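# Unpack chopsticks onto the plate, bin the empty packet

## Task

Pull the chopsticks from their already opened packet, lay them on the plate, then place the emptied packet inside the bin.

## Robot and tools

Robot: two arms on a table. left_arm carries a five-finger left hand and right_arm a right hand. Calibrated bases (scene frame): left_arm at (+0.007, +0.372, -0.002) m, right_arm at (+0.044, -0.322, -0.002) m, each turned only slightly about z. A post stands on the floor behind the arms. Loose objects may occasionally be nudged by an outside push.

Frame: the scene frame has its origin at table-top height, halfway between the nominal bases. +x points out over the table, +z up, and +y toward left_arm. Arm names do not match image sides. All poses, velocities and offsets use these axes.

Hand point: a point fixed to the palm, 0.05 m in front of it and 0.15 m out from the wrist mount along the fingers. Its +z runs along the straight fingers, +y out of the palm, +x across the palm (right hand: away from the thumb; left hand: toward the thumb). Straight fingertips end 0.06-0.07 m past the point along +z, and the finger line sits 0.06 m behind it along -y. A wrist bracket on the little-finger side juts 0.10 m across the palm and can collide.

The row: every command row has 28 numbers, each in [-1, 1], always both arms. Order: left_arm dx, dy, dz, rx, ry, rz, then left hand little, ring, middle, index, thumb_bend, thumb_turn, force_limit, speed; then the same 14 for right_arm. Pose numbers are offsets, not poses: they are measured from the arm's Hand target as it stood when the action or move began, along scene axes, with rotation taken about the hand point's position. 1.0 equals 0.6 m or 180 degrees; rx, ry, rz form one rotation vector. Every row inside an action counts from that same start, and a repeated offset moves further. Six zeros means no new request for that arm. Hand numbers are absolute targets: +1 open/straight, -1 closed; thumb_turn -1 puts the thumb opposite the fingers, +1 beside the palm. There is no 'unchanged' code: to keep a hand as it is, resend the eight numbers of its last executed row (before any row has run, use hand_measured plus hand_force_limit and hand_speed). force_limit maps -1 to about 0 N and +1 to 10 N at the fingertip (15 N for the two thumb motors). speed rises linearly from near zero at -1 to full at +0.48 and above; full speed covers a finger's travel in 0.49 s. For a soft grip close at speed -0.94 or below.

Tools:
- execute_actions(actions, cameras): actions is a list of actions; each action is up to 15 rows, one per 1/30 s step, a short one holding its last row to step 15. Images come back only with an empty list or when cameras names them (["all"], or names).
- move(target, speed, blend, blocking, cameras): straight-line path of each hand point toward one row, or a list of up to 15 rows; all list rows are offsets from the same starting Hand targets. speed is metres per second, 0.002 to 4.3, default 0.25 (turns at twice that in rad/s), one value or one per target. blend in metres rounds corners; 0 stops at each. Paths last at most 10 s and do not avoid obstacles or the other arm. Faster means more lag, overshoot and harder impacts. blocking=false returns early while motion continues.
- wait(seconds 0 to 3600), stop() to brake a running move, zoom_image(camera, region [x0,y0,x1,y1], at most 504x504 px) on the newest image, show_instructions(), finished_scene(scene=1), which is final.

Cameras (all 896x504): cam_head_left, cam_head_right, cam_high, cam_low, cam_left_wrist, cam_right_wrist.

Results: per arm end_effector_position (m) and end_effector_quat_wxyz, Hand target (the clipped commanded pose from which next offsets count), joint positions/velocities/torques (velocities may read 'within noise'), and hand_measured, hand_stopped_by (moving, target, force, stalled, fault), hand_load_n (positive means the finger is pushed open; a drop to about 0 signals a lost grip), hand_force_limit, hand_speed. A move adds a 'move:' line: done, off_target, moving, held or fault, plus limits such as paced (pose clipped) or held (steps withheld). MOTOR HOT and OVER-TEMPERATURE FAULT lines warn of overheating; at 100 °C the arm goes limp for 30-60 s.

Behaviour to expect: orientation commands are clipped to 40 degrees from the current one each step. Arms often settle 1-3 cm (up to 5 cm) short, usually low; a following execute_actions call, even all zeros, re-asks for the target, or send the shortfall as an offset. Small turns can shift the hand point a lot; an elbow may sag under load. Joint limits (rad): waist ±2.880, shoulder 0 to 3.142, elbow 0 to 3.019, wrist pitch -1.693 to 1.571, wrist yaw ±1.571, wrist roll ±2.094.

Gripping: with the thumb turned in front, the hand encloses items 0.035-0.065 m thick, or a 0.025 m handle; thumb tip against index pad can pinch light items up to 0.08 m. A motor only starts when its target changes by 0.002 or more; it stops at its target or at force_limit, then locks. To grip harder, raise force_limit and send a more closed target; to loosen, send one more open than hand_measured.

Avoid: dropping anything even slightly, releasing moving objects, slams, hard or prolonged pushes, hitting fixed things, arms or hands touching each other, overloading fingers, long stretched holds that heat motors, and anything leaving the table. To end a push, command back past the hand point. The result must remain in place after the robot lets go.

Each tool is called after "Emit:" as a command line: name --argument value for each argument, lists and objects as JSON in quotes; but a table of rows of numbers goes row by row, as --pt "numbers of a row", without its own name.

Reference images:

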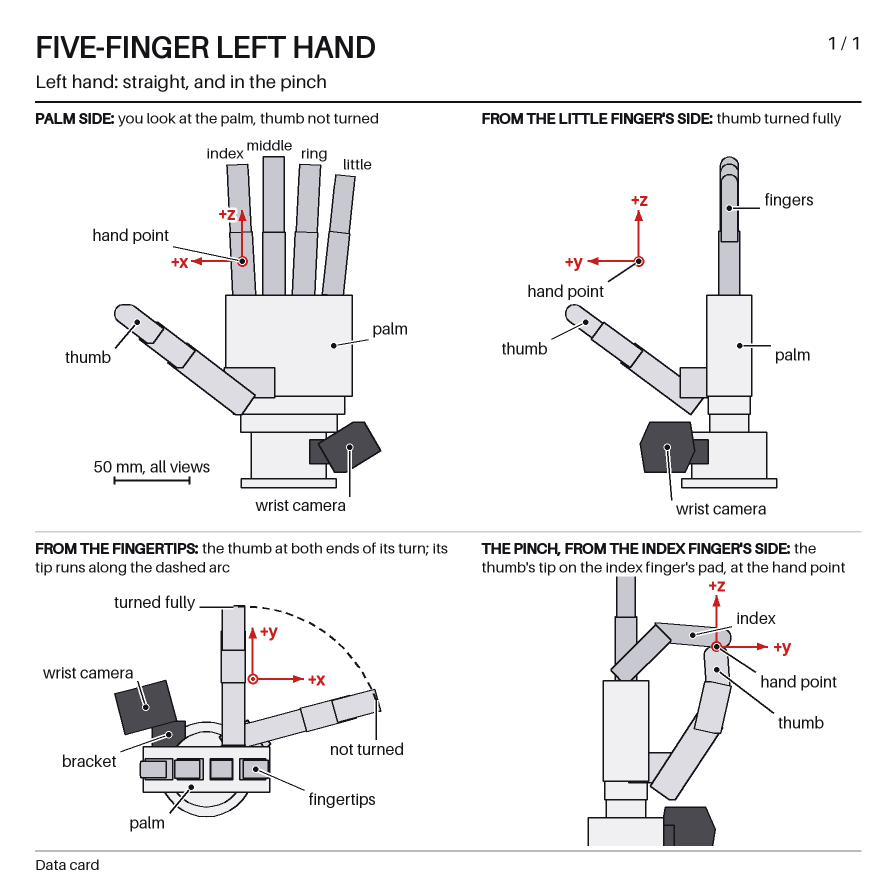

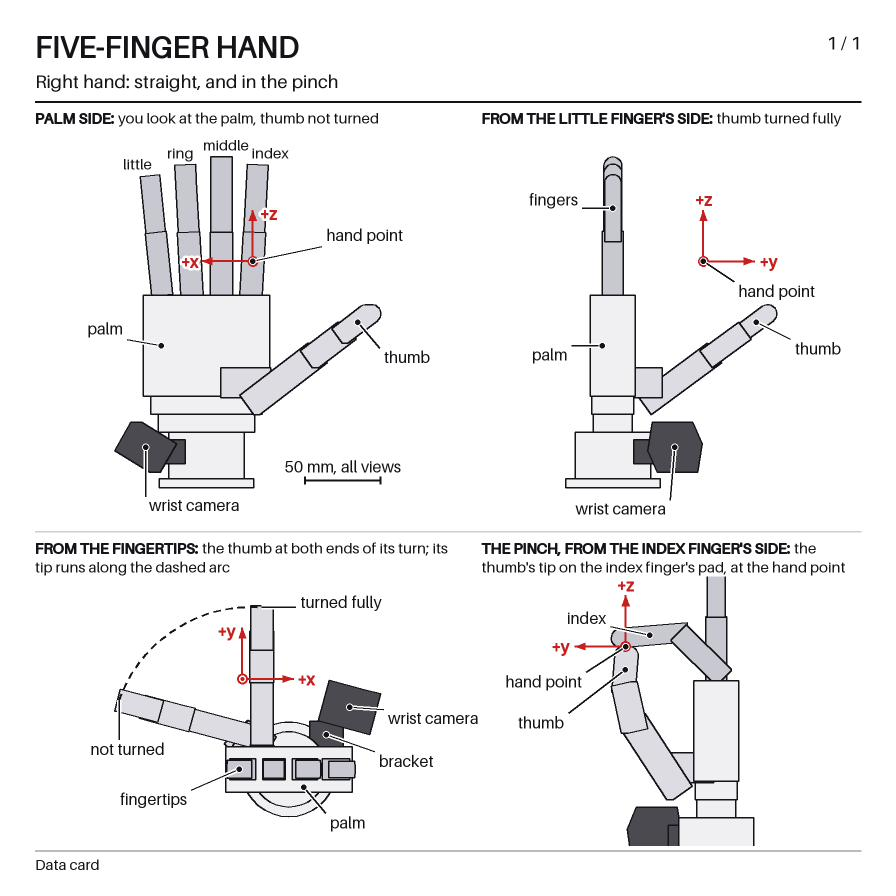

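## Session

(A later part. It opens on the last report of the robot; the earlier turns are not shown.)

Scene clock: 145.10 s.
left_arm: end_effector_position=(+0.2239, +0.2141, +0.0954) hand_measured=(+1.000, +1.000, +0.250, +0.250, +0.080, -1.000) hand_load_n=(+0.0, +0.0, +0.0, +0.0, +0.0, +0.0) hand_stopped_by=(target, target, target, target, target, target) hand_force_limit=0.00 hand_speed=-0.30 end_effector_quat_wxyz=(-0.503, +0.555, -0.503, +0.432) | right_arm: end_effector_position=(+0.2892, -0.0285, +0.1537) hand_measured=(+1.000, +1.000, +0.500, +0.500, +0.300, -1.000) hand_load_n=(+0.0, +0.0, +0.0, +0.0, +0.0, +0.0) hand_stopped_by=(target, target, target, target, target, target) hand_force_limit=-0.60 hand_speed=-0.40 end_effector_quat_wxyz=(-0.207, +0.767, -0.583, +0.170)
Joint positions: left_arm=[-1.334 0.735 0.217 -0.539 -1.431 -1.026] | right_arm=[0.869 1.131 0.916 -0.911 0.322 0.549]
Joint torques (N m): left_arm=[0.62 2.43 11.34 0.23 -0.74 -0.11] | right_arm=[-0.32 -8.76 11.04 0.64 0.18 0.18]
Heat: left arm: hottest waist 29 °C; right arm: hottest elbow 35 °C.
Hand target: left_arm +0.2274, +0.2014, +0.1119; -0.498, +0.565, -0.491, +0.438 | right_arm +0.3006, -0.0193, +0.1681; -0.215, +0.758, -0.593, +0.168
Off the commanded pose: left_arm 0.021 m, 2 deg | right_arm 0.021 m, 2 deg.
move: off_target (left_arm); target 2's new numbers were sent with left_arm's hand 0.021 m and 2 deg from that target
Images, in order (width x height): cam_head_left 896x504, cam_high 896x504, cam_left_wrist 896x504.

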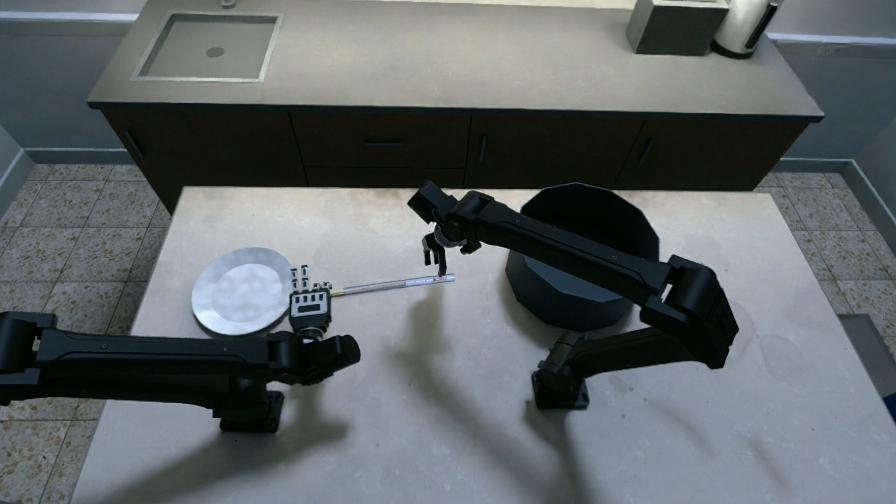

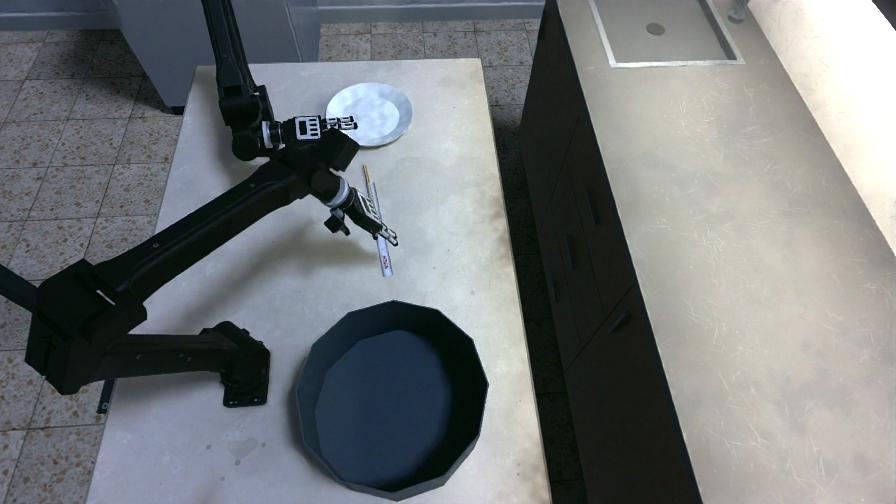

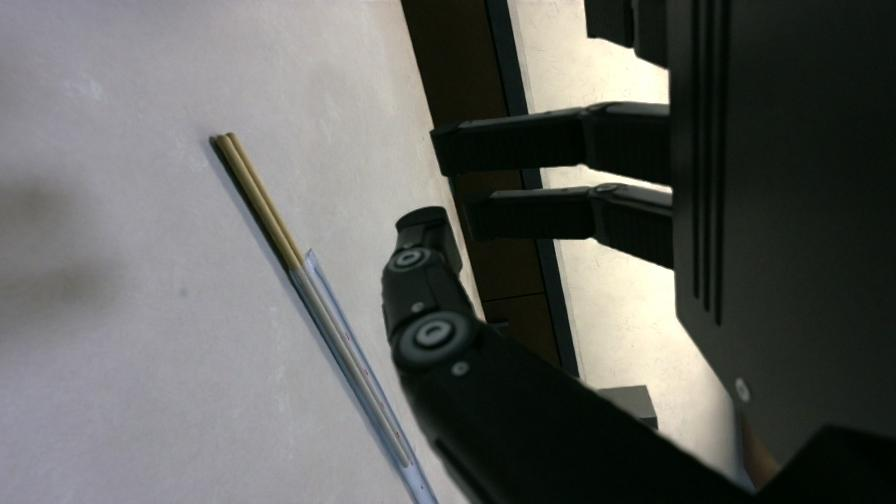

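Emit:
move --target '[0.103,0.013,-0.12,0,0,0,1,1,0.3,0.3,0.06,-1,-0.6,-0.3,0,0,0,0,0,0,1,1,0.5,0.5,0.3,-1,-0.6,-0.4]' --speed 0.12 --cameras '["cam_high","cam_left_wrist"]'

Scene clock: 149.37 s.
left_arm: end_effector_position=(+0.2902, +0.2038, +0.0440) hand_measured=(+1.000, +1.000, +0.300, +0.300, +0.060, -1.000) hand_load_n=(+0.0, +0.0, +0.0, +0.0, +0.0, +0.0) hand_stopped_by=(target, target, target, target, target, target) hand_force_limit=-0.60 hand_speed=-0.30 end_effector_quat_wxyz=(-0.494, +0.567, -0.488, +0.442) | right_arm: end_effector_position=(+0.2892, -0.0285, +0.1537) hand_measured=(+1.000, +1.000, +0.500, +0.500, +0.300, -1.000) hand_load_n=(+0.0, +0.0, +0.0, +0.0, +0.5, +0.0) hand_stopped_by=(target, target, target, target, target, target) hand_force_limit=-0.60 hand_speed=-0.40 end_effector_quat_wxyz=(-0.207, +0.767, -0.583, +0.170)
Joint positions: left_arm=[-0.991 1.34 0.073 0.97 -1.147 -0.292] | right_arm=[0.869 1.131 0.916 -0.911 0.322 0.549]
Joint torques (N m): left_arm=[0.73 -1.61 3.47 2.41 -0.06 0.11] | right_arm=[0.09 -8.94 10.77 0.81 0.15 0.16]
Heat: left arm: hottest waist 29 °C; right arm: hottest elbow 36 °C.
Hand target: left_arm +0.2892, +0.2092, +0.0400; -0.498, +0.565, -0.491, +0.438 | right_arm +0.3006, -0.0193, +0.1681; -0.215, +0.758, -0.593, +0.168
Off the commanded pose: left_arm 0.007 m, 1 deg | right_arm 0.021 m, 2 deg.
move: done

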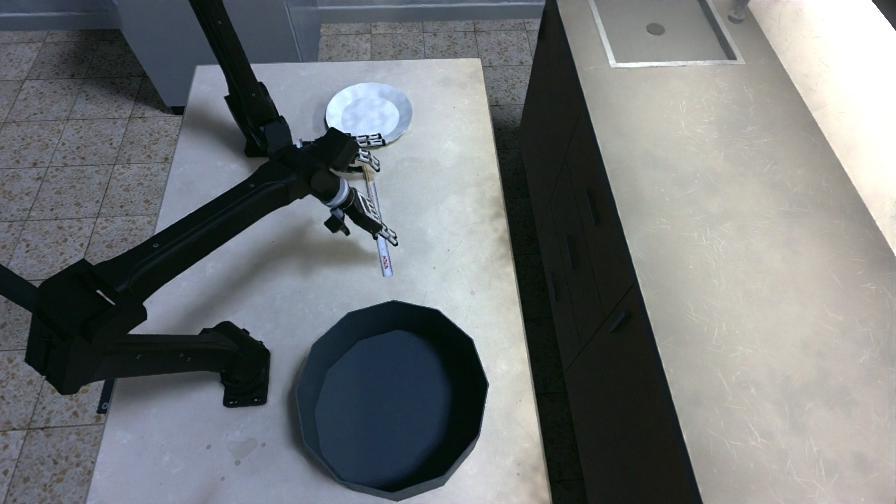

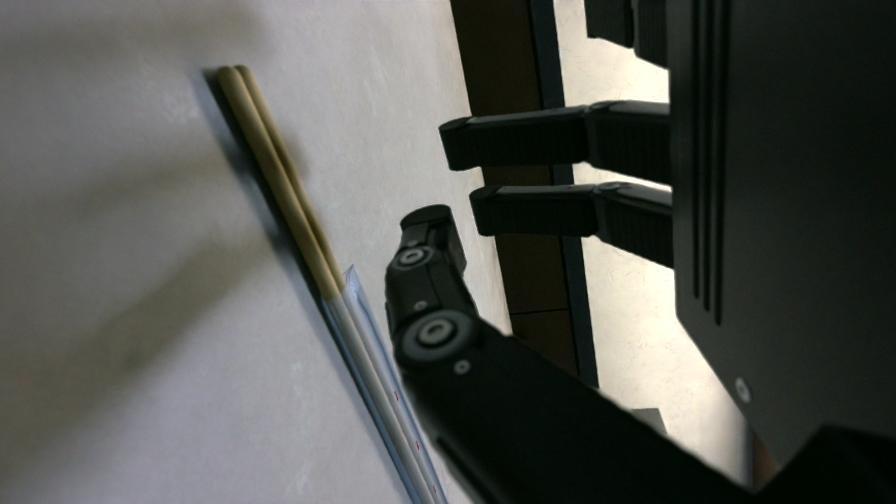

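Emit:
move --target '[0,0.014,-0.04,0,0,0,1,1,0.3,0.3,0.06,-1,-0.6,-0.3,0,0,0,0,0,0,1,1,0.5,0.5,0.3,-1,-0.6,-0.4]' --speed 0.05 --cameras '["cam_high","cam_left_wrist","cam_head_left"]'

Emit:
zoom_image --camera "cam_high" --region '[330, 120, 420, 210]'

Emit:
zoom_image --camera "cam_left_wrist" --region '[200, 40, 520, 360]'

Scene clock: 151.20 s.
left_arm: end_effector_position=(+0.2902, +0.2124, +0.0188) hand_measured=(+1.000, +1.000, +0.300, +0.300, +0.060, -1.000) hand_load_n=(+0.0, +0.0, +0.0, +0.0, +0.5, +0.0) hand_stopped_by=(target, target, target, target, target, target) hand_force_limit=-0.60 hand_speed=-0.30 end_effector_quat_wxyz=(-0.494, +0.567, -0.488, +0.442) | right_arm: end_effector_position=(+0.2892, -0.0285, +0.1537) hand_measured=(+1.000, +1.000, +0.500, +0.500, +0.300, -1.000) hand_load_n=(+0.0, +0.0, +0.0, +0.0, +0.0, +0.0) hand_stopped_by=(target, target, target, target, target, target) hand_force_limit=-0.60 hand_speed=-0.40 end_effector_quat_wxyz=(-0.207, +0.767, -0.583, +0.170)
Joint positions: left_arm=[-0.967 1.614 0.048 1.284 -1.123 -0.275] | right_arm=[0.869 1.131 0.916 -0.911 0.322 0.549]
Joint torques (N m): left_arm=[0.79 -2.96 1.31 2.47 -0.06 0.1] | right_arm=[-0.09 -8.29 10.91 0.77 0.18 0.21]
Heat: left arm: hottest waist 29 °C; right arm: hottest elbow 36 °C.
Hand target: left_arm +0.2891, +0.2176, +0.0160; -0.498, +0.565, -0.491, +0.438 | right_arm +0.3006, -0.0193, +0.1681; -0.215, +0.758, -0.593, +0.168
Off the commanded pose: left_arm 0.006 m, 1 deg | right_arm 0.021 m, 2 deg.
move: done
Images, in order (width x height): cam_head_left 896x504, cam_high 896x504, cam_left_wrist 896x504.

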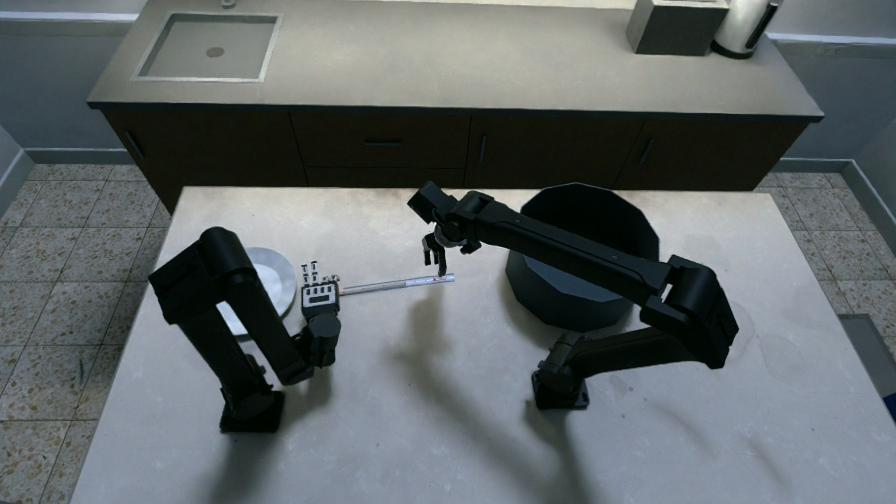

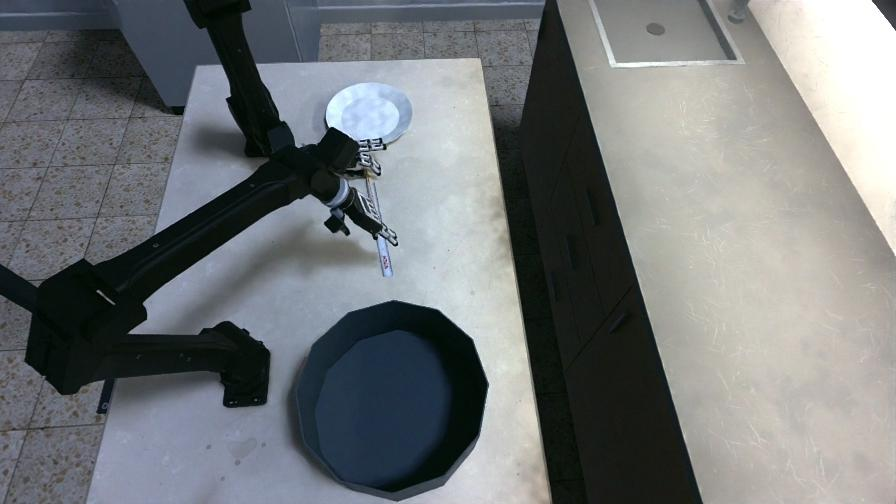

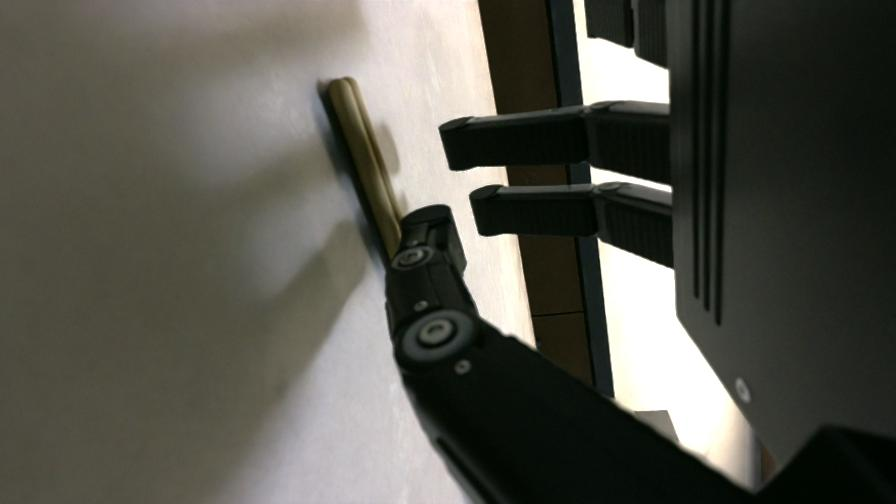

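Scaled by 5.600 from the camera's image (finer frame: 1280x720).

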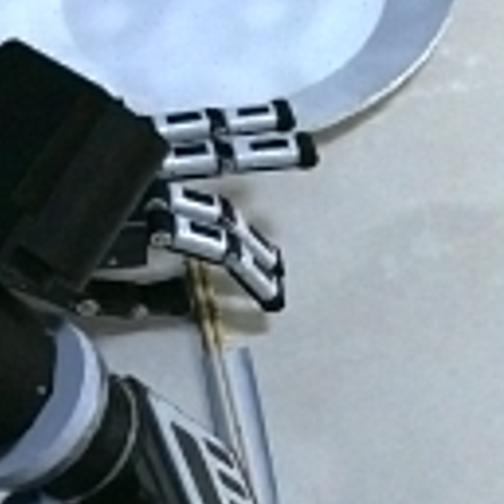

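Scaled by 1.575 from the camera's image (finer frame: 1280x720).

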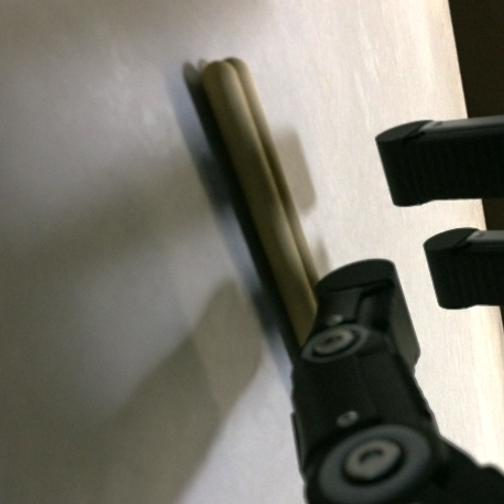

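Emit:
move --pt "-0.022 0 0.01 0 0 0 1 1 0.3 0.3 0.06 -1 -0.6 -0.3 0 0 0 0 0 0 1 1 0.5 0.5 0.3 -1 -0.6 -0.4" --pt "-0.022 0 -0.012 0 0 0 1 1 0.3 0.3 0.06 -1 -0.6 -0.3 0 0 0 0 0 0 1 1 0.5 0.5 0.3 -1 -0.6 -0.4" --speed 0.04 --cameras '["cam_high","cam_left_wrist"]'

Emit:
zoom_image --camera "cam_high" --region '[330, 120, 420, 210]'

Emit:
zoom_image --camera "cam_left_wrist" --region '[200, 40, 520, 360]'

Scene clock: 153.73 s.
left_arm: end_effector_position=(+0.2777, +0.2182, +0.0098) hand_measured=(+1.000, +1.000, +0.300, +0.300, +0.060, -1.000) hand_load_n=(+0.0, +0.0, +0.0, +0.0, +0.0, +0.5) hand_stopped_by=(target, target, target, target, target, target) hand_force_limit=-0.60 hand_speed=-0.30 end_effector_quat_wxyz=(-0.499, +0.567, -0.490, +0.435) | right_arm: end_effector_position=(+0.2892, -0.0285, +0.1537) hand_measured=(+1.000, +1.000, +0.500, +0.500, +0.300, -1.000) hand_load_n=(+0.0, +0.0, +0.0, +0.0, +0.0, +0.0) hand_stopped_by=(target, target, target, target, target, target) hand_force_limit=-0.60 hand_speed=-0.40 end_effector_quat_wxyz=(-0.207, +0.767, -0.583, +0.170)
Joint positions: left_arm=[-1.018 1.671 0.03 1.311 -1.181 -0.311] | right_arm=[0.869 1.131 0.916 -0.911 0.322 0.549]
Joint torques (N m): left_arm=[-0.21 -3.08 1.02 2.39 -0.29 -0.01] | right_arm=[-0.79 -8.88 10.7 0.72 0.19 0.13]
Heat: left arm: hottest waist 29 °C; right arm: hottest elbow 36 °C.
Hand target: left_arm +0.2760, +0.2177, +0.0088; -0.498, +0.565, -0.491, +0.438 | right_arm +0.3006, -0.0193, +0.1681; -0.215, +0.758, -0.593, +0.168
Off the commanded pose: left_arm 0.002 m, 0 deg | right_arm 0.021 m, 2 deg.
move: done

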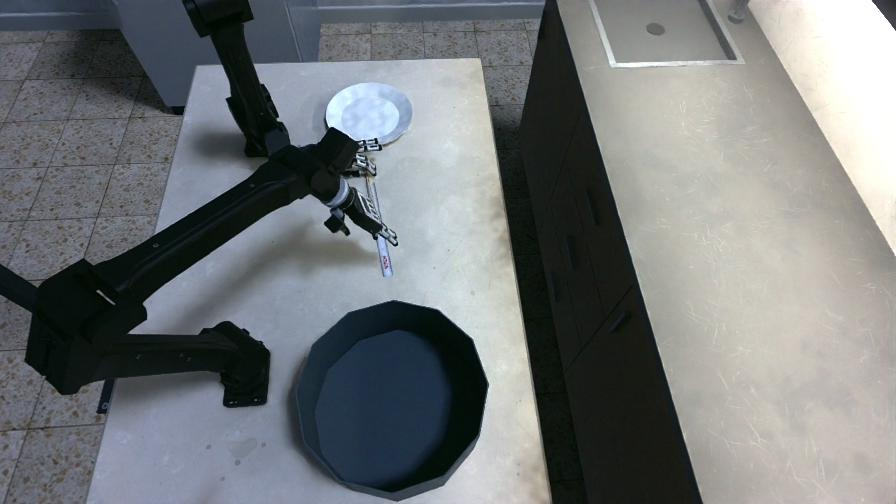

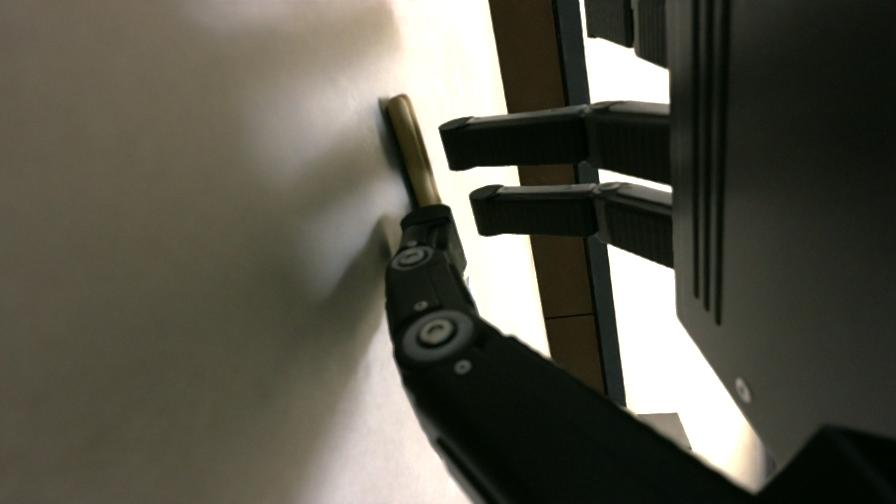

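Scaled by 5.600 from the camera's image (finer frame: 1280x720).

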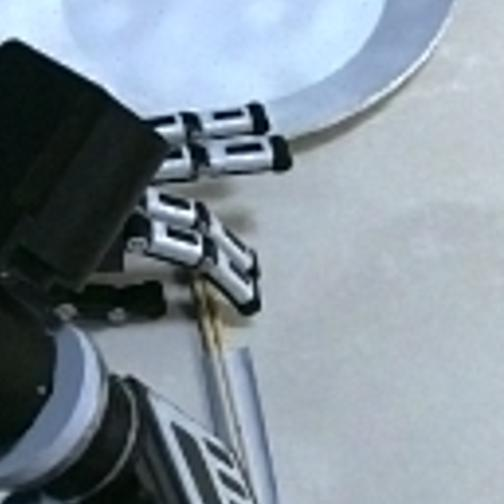

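Scaled by 1.575 from the camera's image (finer frame: 1280x720).

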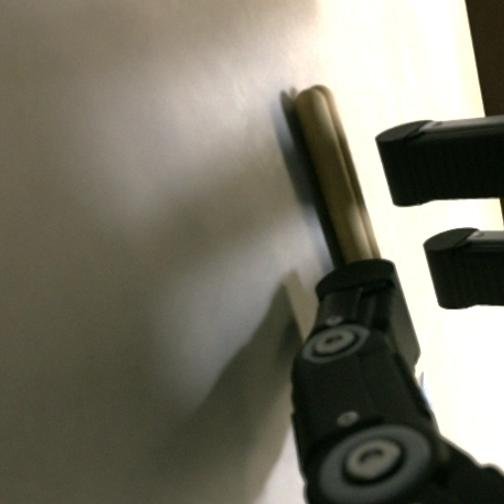

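Emit:
move --target '[0.004,0,-0.012,0,0,0,1,1,0.3,0.3,0.06,-1,-0.6,-0.3,0,0,0,0,0,0,1,1,0.5,0.5,0.3,-1,-0.6,-0.4]' --speed 0.03 --cameras '["cam_high","cam_left_wrist"]'

Emit:
zoom_image --camera "cam_left_wrist" --region '[200, 40, 520, 360]'

Scene clock: 155.13 s.
left_arm: end_effector_position=(+0.2776, +0.2173, +0.0043) hand_measured=(+1.000, +1.000, +0.300, +0.300, +0.060, -1.000) hand_load_n=(+0.0, +0.0, +0.0, +0.0, -1.0, -0.5) hand_stopped_by=(target, target, target, target, target, target) hand_force_limit=-0.60 hand_speed=-0.30 end_effector_quat_wxyz=(-0.496, +0.567, -0.488, +0.441) | right_arm: end_effector_position=(+0.2892, -0.0285, +0.1537) hand_measured=(+1.000, +1.000, +0.500, +0.500, +0.300, -1.000) hand_load_n=(+0.0, +0.0, +0.0, +0.0, +0.5, +0.0) hand_stopped_by=(target, target, target, target, target, target) hand_force_limit=-0.60 hand_speed=-0.40 end_effector_quat_wxyz=(-0.207, +0.767, -0.583, +0.170)
Joint positions: left_arm=[-1.018 1.767 0.03 1.42 -1.176 -0.31] | right_arm=[0.869 1.131 0.916 -0.911 0.322 0.549]
Joint torques (N m): left_arm=[0.62 -3.31 0.73 2.19 -0.02 0.1] | right_arm=[-0.62 -7.77 10.71 0.94 0.18 0.16]
Heat: left arm: hottest waist 29 °C; right arm: hottest elbow 37 °C.
Hand target: left_arm +0.2784, +0.2176, +0.0016; -0.498, +0.565, -0.491, +0.438 | right_arm +0.3006, -0.0193, +0.1681; -0.215, +0.758, -0.593, +0.168
Off the commanded pose: left_arm 0.003 m, 1 deg | right_arm 0.021 m, 2 deg.
move: done

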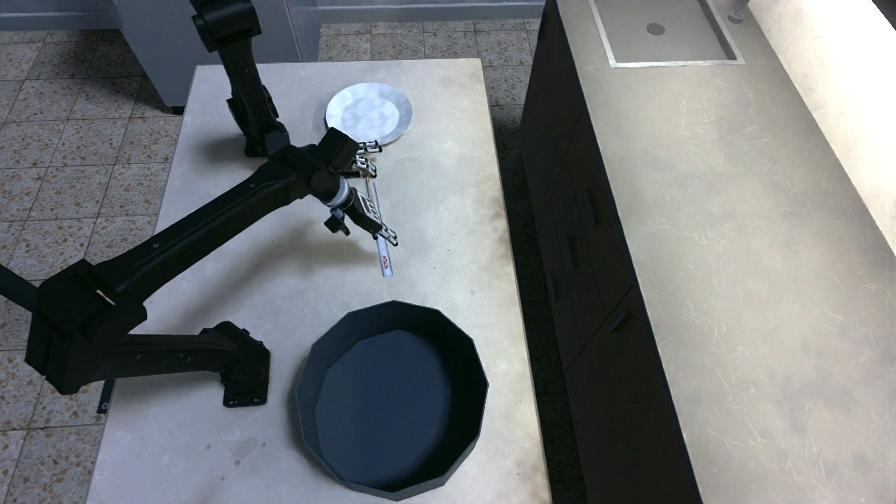

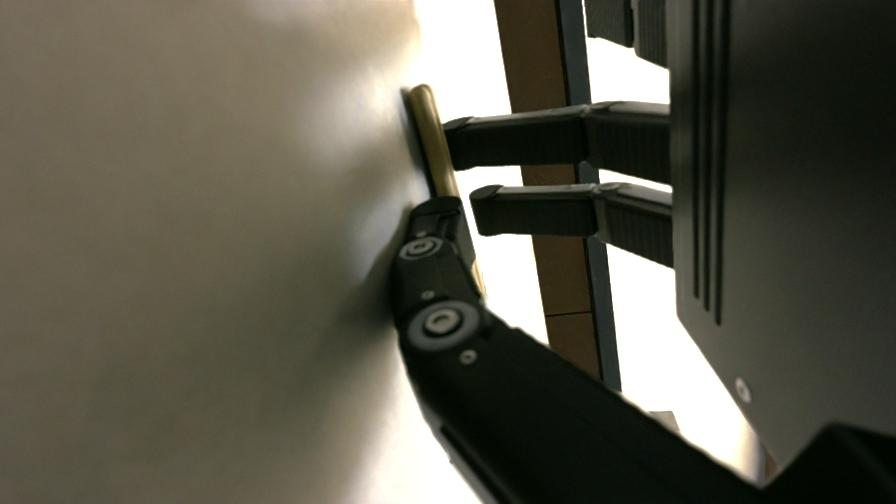

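Scaled by 1.575 from the camera's image (finer frame: 1280x720).

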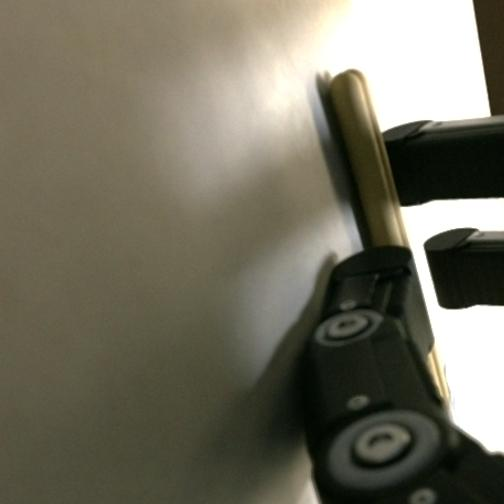

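Emit:
move --target '[0.022,0,0.003,0,0,0,1,1,0.3,0.3,0.06,-1,-0.6,-0.3,0,0,0,0,0,0,1,1,0.5,0.5,0.3,-1,-0.6,-0.4]' --speed 0.03 --cameras '["cam_high","cam_left_wrist"]'

Emit:
zoom_image --camera "cam_high" --region '[330, 120, 420, 210]'

Emit:
zoom_image --camera "cam_left_wrist" --region '[200, 40, 520, 360]'

Scene clock: 156.63 s.
left_arm: end_effector_position=(+0.2886, +0.2176, +0.0046) hand_measured=(+1.000, +1.000, +0.300, +0.300, +0.060, -1.000) hand_load_n=(+0.0, +0.0, +0.0, +0.0, +0.0, +0.0) hand_stopped_by=(target, target, target, target, target, target) hand_force_limit=-0.60 hand_speed=-0.30 end_effector_quat_wxyz=(-0.495, +0.566, -0.492, +0.439) | right_arm: end_effector_position=(+0.2892, -0.0285, +0.1537) hand_measured=(+1.000, +1.000, +0.500, +0.500, +0.300, -1.000) hand_load_n=(+0.0, +0.0, +0.0, +0.0, +0.0, +0.0) hand_stopped_by=(target, target, target, target, target, target) hand_force_limit=-0.60 hand_speed=-0.40 end_effector_quat_wxyz=(-0.207, +0.767, -0.583, +0.170)
Joint positions: left_arm=[-0.957 1.771 0.042 1.445 -1.113 -0.266] | right_arm=[0.869 1.131 0.916 -0.911 0.322 0.549]
Joint torques (N m): left_arm=[0.91 -3.66 1.14 2.41 -0.04 0.1] | right_arm=[-0.38 -8.41 10.73 0.81 0.17 0.16]
Heat: left arm: hottest waist 29 °C; right arm: hottest elbow 37 °C.
Hand target: left_arm +0.2915, +0.2176, +0.0033; -0.498, +0.565, -0.491, +0.438 | right_arm +0.3006, -0.0193, +0.1681; -0.215, +0.758, -0.593, +0.168
Off the commanded pose: left_arm 0.003 m, 0 deg | right_arm 0.021 m, 2 deg.
move: done

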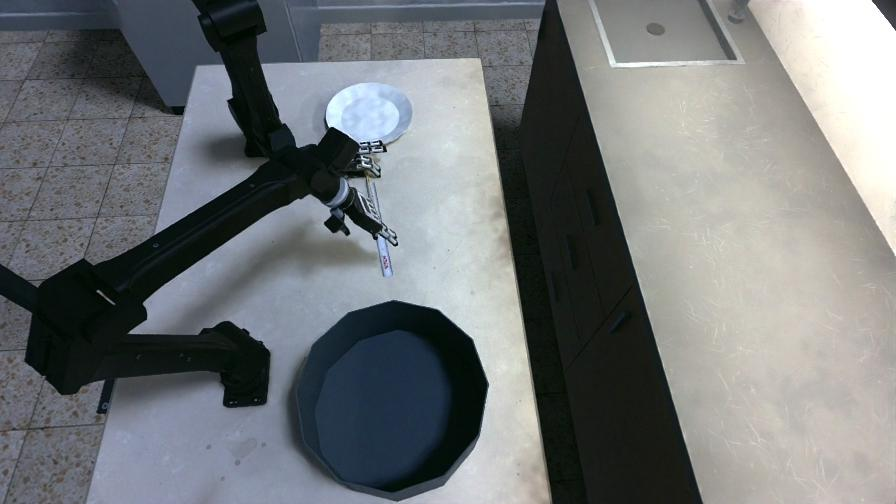

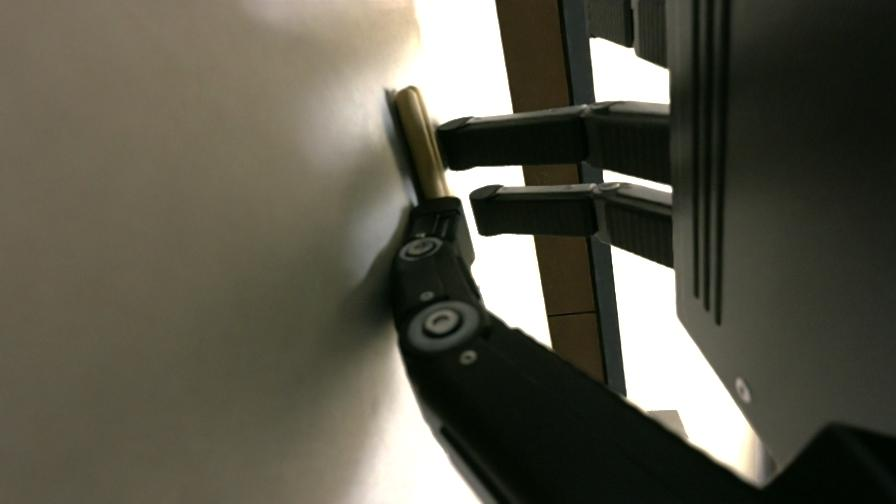

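Scaled by 5.600 from the camera's image (finer frame: 1280x720).

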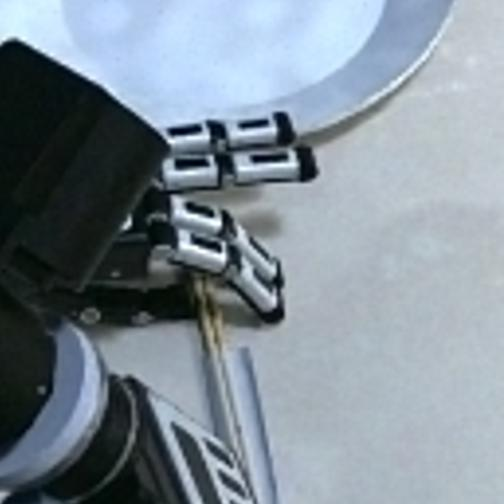

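Scaled by 1.575 from the camera's image (finer frame: 1280x720).

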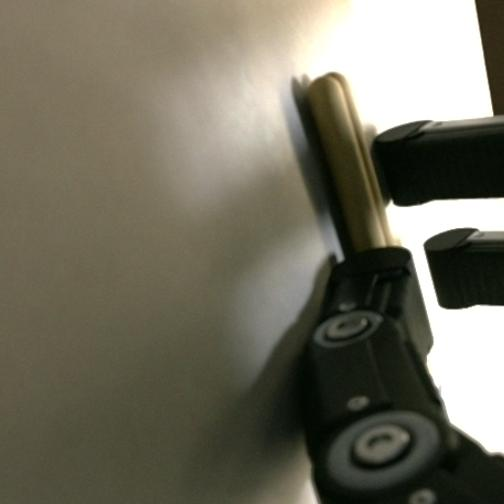

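Emit:
execute_actions --actions '[[[0,0,0,0,0,0,1,1,-0.4,-0.4,0.06,-1,-0.5,-0.9,0,0,0,0,0,0,1,1,0.5,0.5,0.3,-1,-0.6,-0.4]],[[0,0,0,0,0,0,1,1,-0.4,-0.4,0.06,-1,-0.5,-0.9,0,0,0,0,0,0,1,1,0.5,0.5,0.3,-1,-0.6,-0.4]]]'

Emit:
wait --seconds 3 --cameras '["cam_high","cam_left_wrist"]'

Emit:
zoom_image --camera "cam_high" --region '[330, 120, 420, 210]'

Emit:
zoom_image --camera "cam_left_wrist" --region '[200, 40, 520, 360]'

Scene clock: 158.97 s.
left_arm: end_effector_position=(+0.2911, +0.2169, +0.0080) hand_measured=(+1.000, +1.000, +0.190, -0.062, +0.060, -1.000) hand_load_n=(+0.0, +0.0, +0.0, +2.0, +0.0, +0.0) hand_stopped_by=(target, target, force, force, target, target) hand_force_limit=-0.50 hand_speed=-0.90 end_effector_quat_wxyz=(-0.495, +0.568, -0.485, +0.444) | right_arm: end_effector_position=(+0.2892, -0.0285, +0.1537) hand_measured=(+1.000, +1.000, +0.500, +0.500, +0.300, -1.000) hand_load_n=(+0.0, +0.0, +0.0, +0.0, +0.0, +0.0) hand_stopped_by=(target, target, target, target, target, target) hand_force_limit=-0.60 hand_speed=-0.40 end_effector_quat_wxyz=(-0.207, +0.767, -0.583, +0.170)
Joint positions: left_arm=[-0.952 1.772 0.044 1.464 -1.114 -0.262] | right_arm=[0.869 1.131 0.916 -0.911 0.322 0.549]
Joint torques (N m): left_arm=[0.67 -3.49 0.99 1.81 0.05 0.09] | right_arm=[-0.91 -7.71 11.1 0.8 0.18 0.14]
Heat: left arm: hottest waist 29 °C; right arm: hottest elbow 37 °C.
Hand target: left_arm +0.2916, +0.2176, +0.0033; -0.498, +0.565, -0.491, +0.438 | right_arm +0.3006, -0.0193, +0.1681; -0.215, +0.758, -0.593, +0.168
Off the commanded pose: left_arm 0.005 m, 1 deg | right_arm 0.021 m, 2 deg.

Scene clock: 161.97 s.
left_arm: end_effector_position=(+0.2911, +0.2169, +0.0080) hand_measured=(+1.000, +1.000, +0.190, -0.062, +0.060, -1.000) hand_load_n=(+0.0, +0.0, +0.0, +2.0, +0.0, +0.0) hand_stopped_by=(target, target, force, force, target, target) hand_force_limit=-0.50 hand_speed=-0.90 end_effector_quat_wxyz=(-0.495, +0.568, -0.485, +0.444) | right_arm: end_effector_position=(+0.2892, -0.0285, +0.1537) hand_measured=(+1.000, +1.000, +0.500, +0.500, +0.300, -1.000) hand_load_n=(+0.0, +0.0, +0.0, +0.0, +0.0, +0.0) hand_stopped_by=(target, target, target, target, target, target) hand_force_limit=-0.60 hand_speed=-0.40 end_effector_quat_wxyz=(-0.207, +0.767, -0.583, +0.170)
Joint positions: left_arm=[-0.952 1.772 0.044 1.464 -1.114 -0.262] | right_arm=[0.869 1.131 0.916 -0.911 0.322 0.549]
Joint torques (N m): left_arm=[0.62 -3.6 0.99 1.81 0.05 0.09] | right_arm=[0.03 -7.94 10.96 0.77 0.18 0.13]
Heat: left arm: hottest waist 29 °C; right arm: hottest elbow 37 °C.
Hand target: left_arm +0.2916, +0.2176, +0.0033; -0.498, +0.565, -0.491, +0.438 | right_arm +0.3006, -0.0193, +0.1681; -0.215, +0.758, -0.593, +0.168
Off the commanded pose: left_arm 0.005 m, 1 deg | right_arm 0.021 m, 2 deg.
wait: 3.00 s; at rest by 0.17 s

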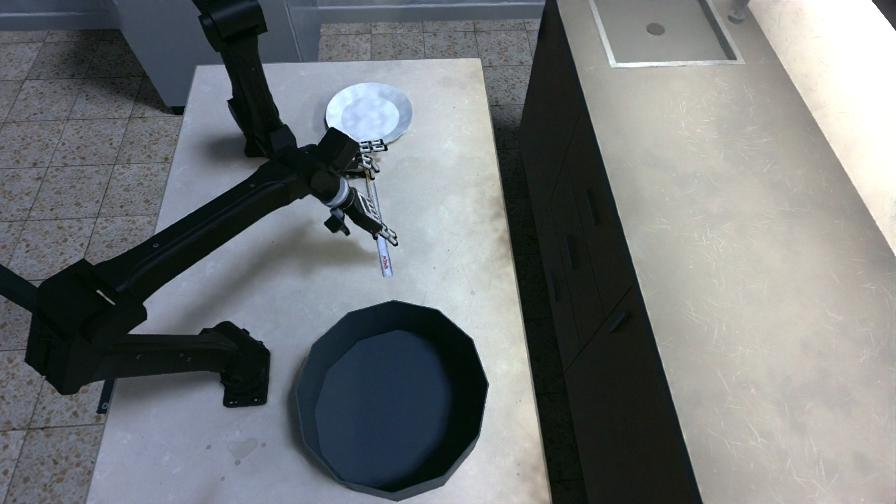

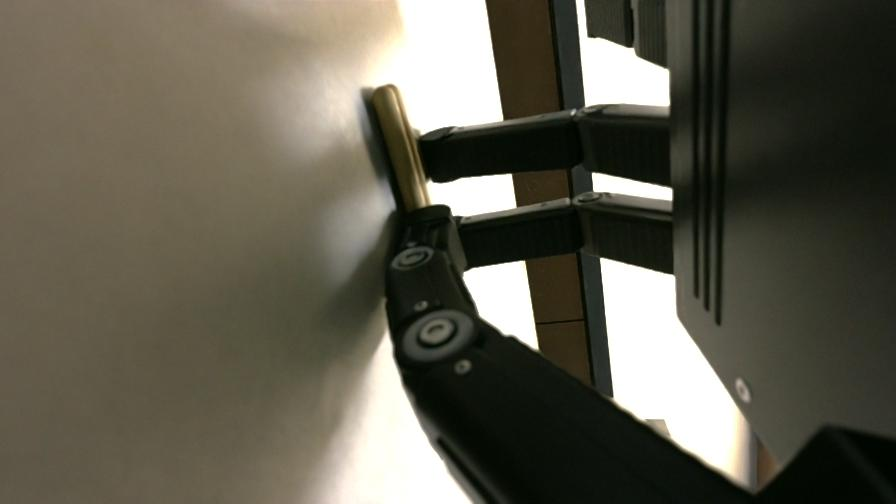

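Scaled by 5.600 from the camera's image (finer frame: 1280x720).

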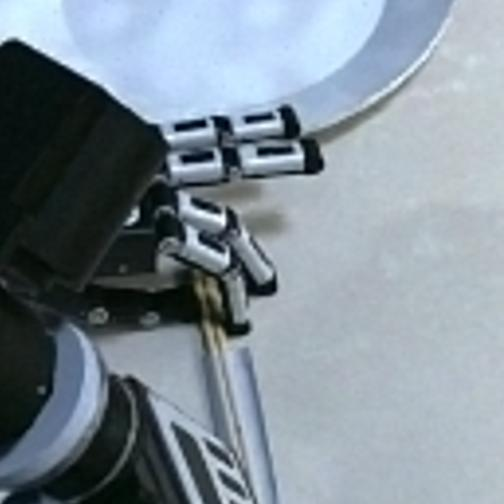

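Scaled by 1.575 from the camera's image (finer frame: 1280x720).

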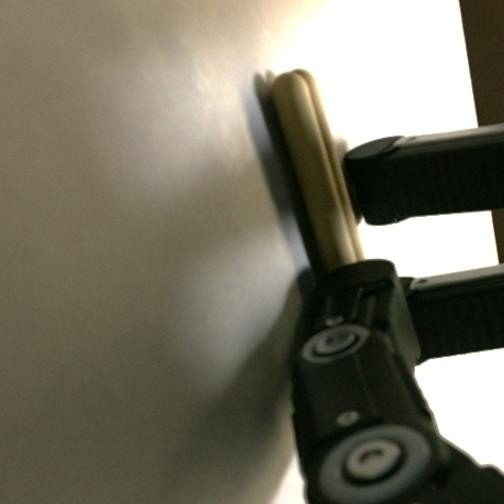

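Emit:
execute_actions --actions '[[[0,0,0,0,0,0,1,1,-0.42,-0.4,0.06,-1,-0.3,-0.9,0,0,0,0,0,0,1,1,0.5,0.5,0.3,-1,-0.6,-0.4]],[[0,0,0,0,0,0,1,1,-0.42,-0.4,0.06,-1,-0.3,-0.9,0,0,0,0,0,0,1,1,0.5,0.5,0.3,-1,-0.6,-0.4]]]' --cameras '["cam_high","cam_left_wrist"]'

Emit:
zoom_image --camera "cam_high" --region '[330, 120, 420, 210]'

Emit:
zoom_image --camera "cam_left_wrist" --region '[200, 40, 520, 360]'

Scene clock: 163.73 s.
left_arm: end_effector_position=(+0.2912, +0.2169, +0.0083) hand_measured=(+1.000, +1.000, +0.144, -0.062, +0.060, -1.000) hand_load_n=(-0.5, +0.0, +3.0, +0.0, +0.0, +0.0) hand_stopped_by=(target, target, force, force, target, target) hand_force_limit=-0.30 hand_speed=-0.90 end_effector_quat_wxyz=(-0.495, +0.568, -0.484, +0.445) | right_arm: end_effector_position=(+0.2892, -0.0285, +0.1537) hand_measured=(+1.000, +1.000, +0.500, +0.500, +0.300, -1.000) hand_load_n=(+0.0, +0.0, +0.0, +0.0, +0.0, +0.0) hand_stopped_by=(target, target, target, target, target, target) hand_force_limit=-0.60 hand_speed=-0.40 end_effector_quat_wxyz=(-0.207, +0.767, -0.583, +0.170)
Joint positions: left_arm=[-0.952 1.772 0.044 1.466 -1.114 -0.262] | right_arm=[0.869 1.131 0.916 -0.911 0.322 0.549]
Joint torques (N m): left_arm=[0.62 -3.66 0.98 1.8 0.05 0.09] | right_arm=[-0.38 -8.47 10.73 0.68 0.17 0.13]
Heat: left arm: hottest waist 29 °C; right arm: hottest elbow 38 °C.
Hand target: left_arm +0.2916, +0.2176, +0.0034; -0.498, +0.565, -0.491, +0.438 | right_arm +0.3006, -0.0193, +0.1681; -0.215, +0.758, -0.593, +0.168
Off the commanded pose: left_arm 0.005 m, 1 deg | right_arm 0.021 m, 2 deg.

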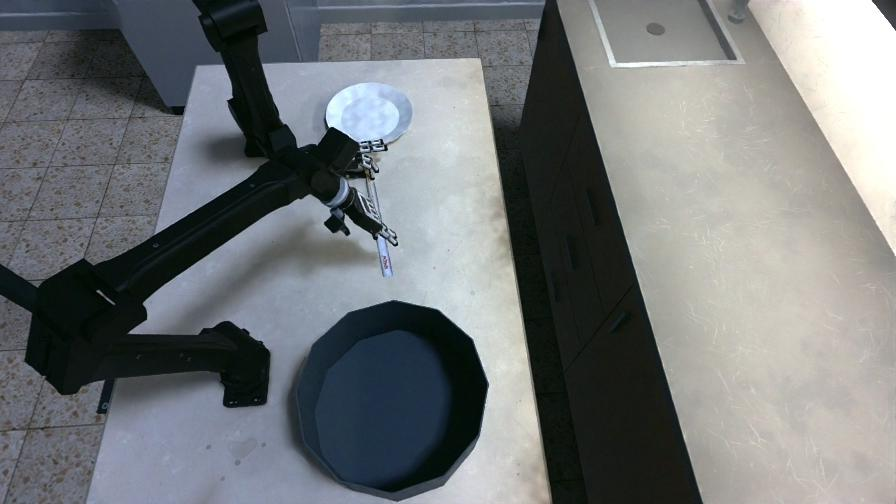

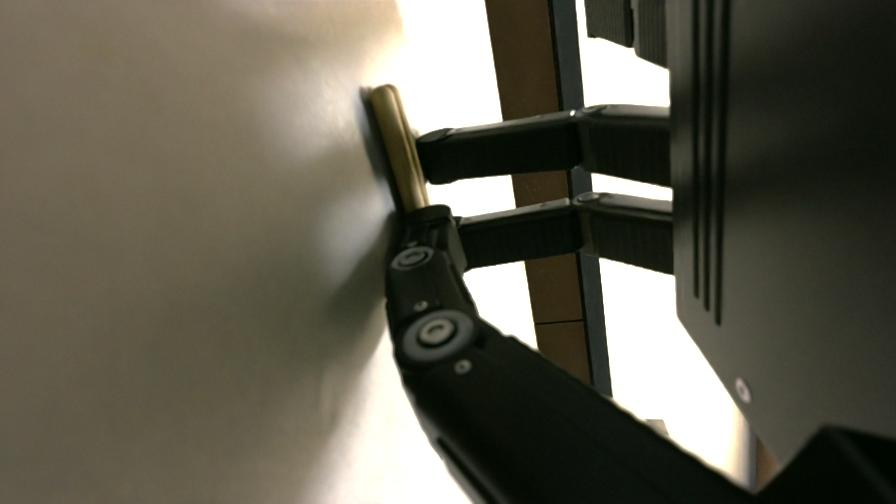

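Scaled by 5.600 from the camera's image (finer frame: 1280x720).

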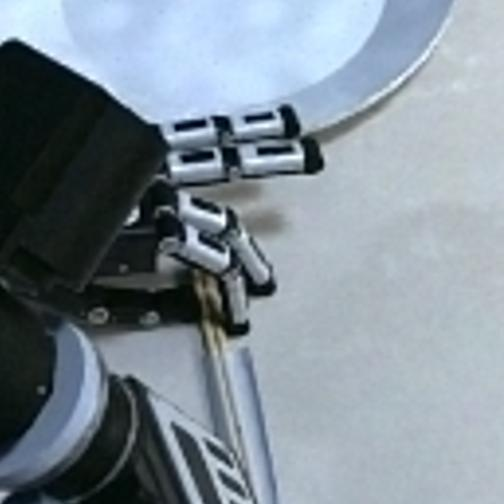

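Scaled by 1.575 from the camera's image (finer frame: 1280x720).

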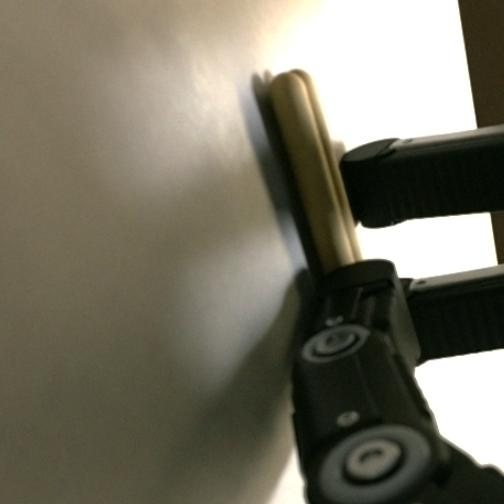

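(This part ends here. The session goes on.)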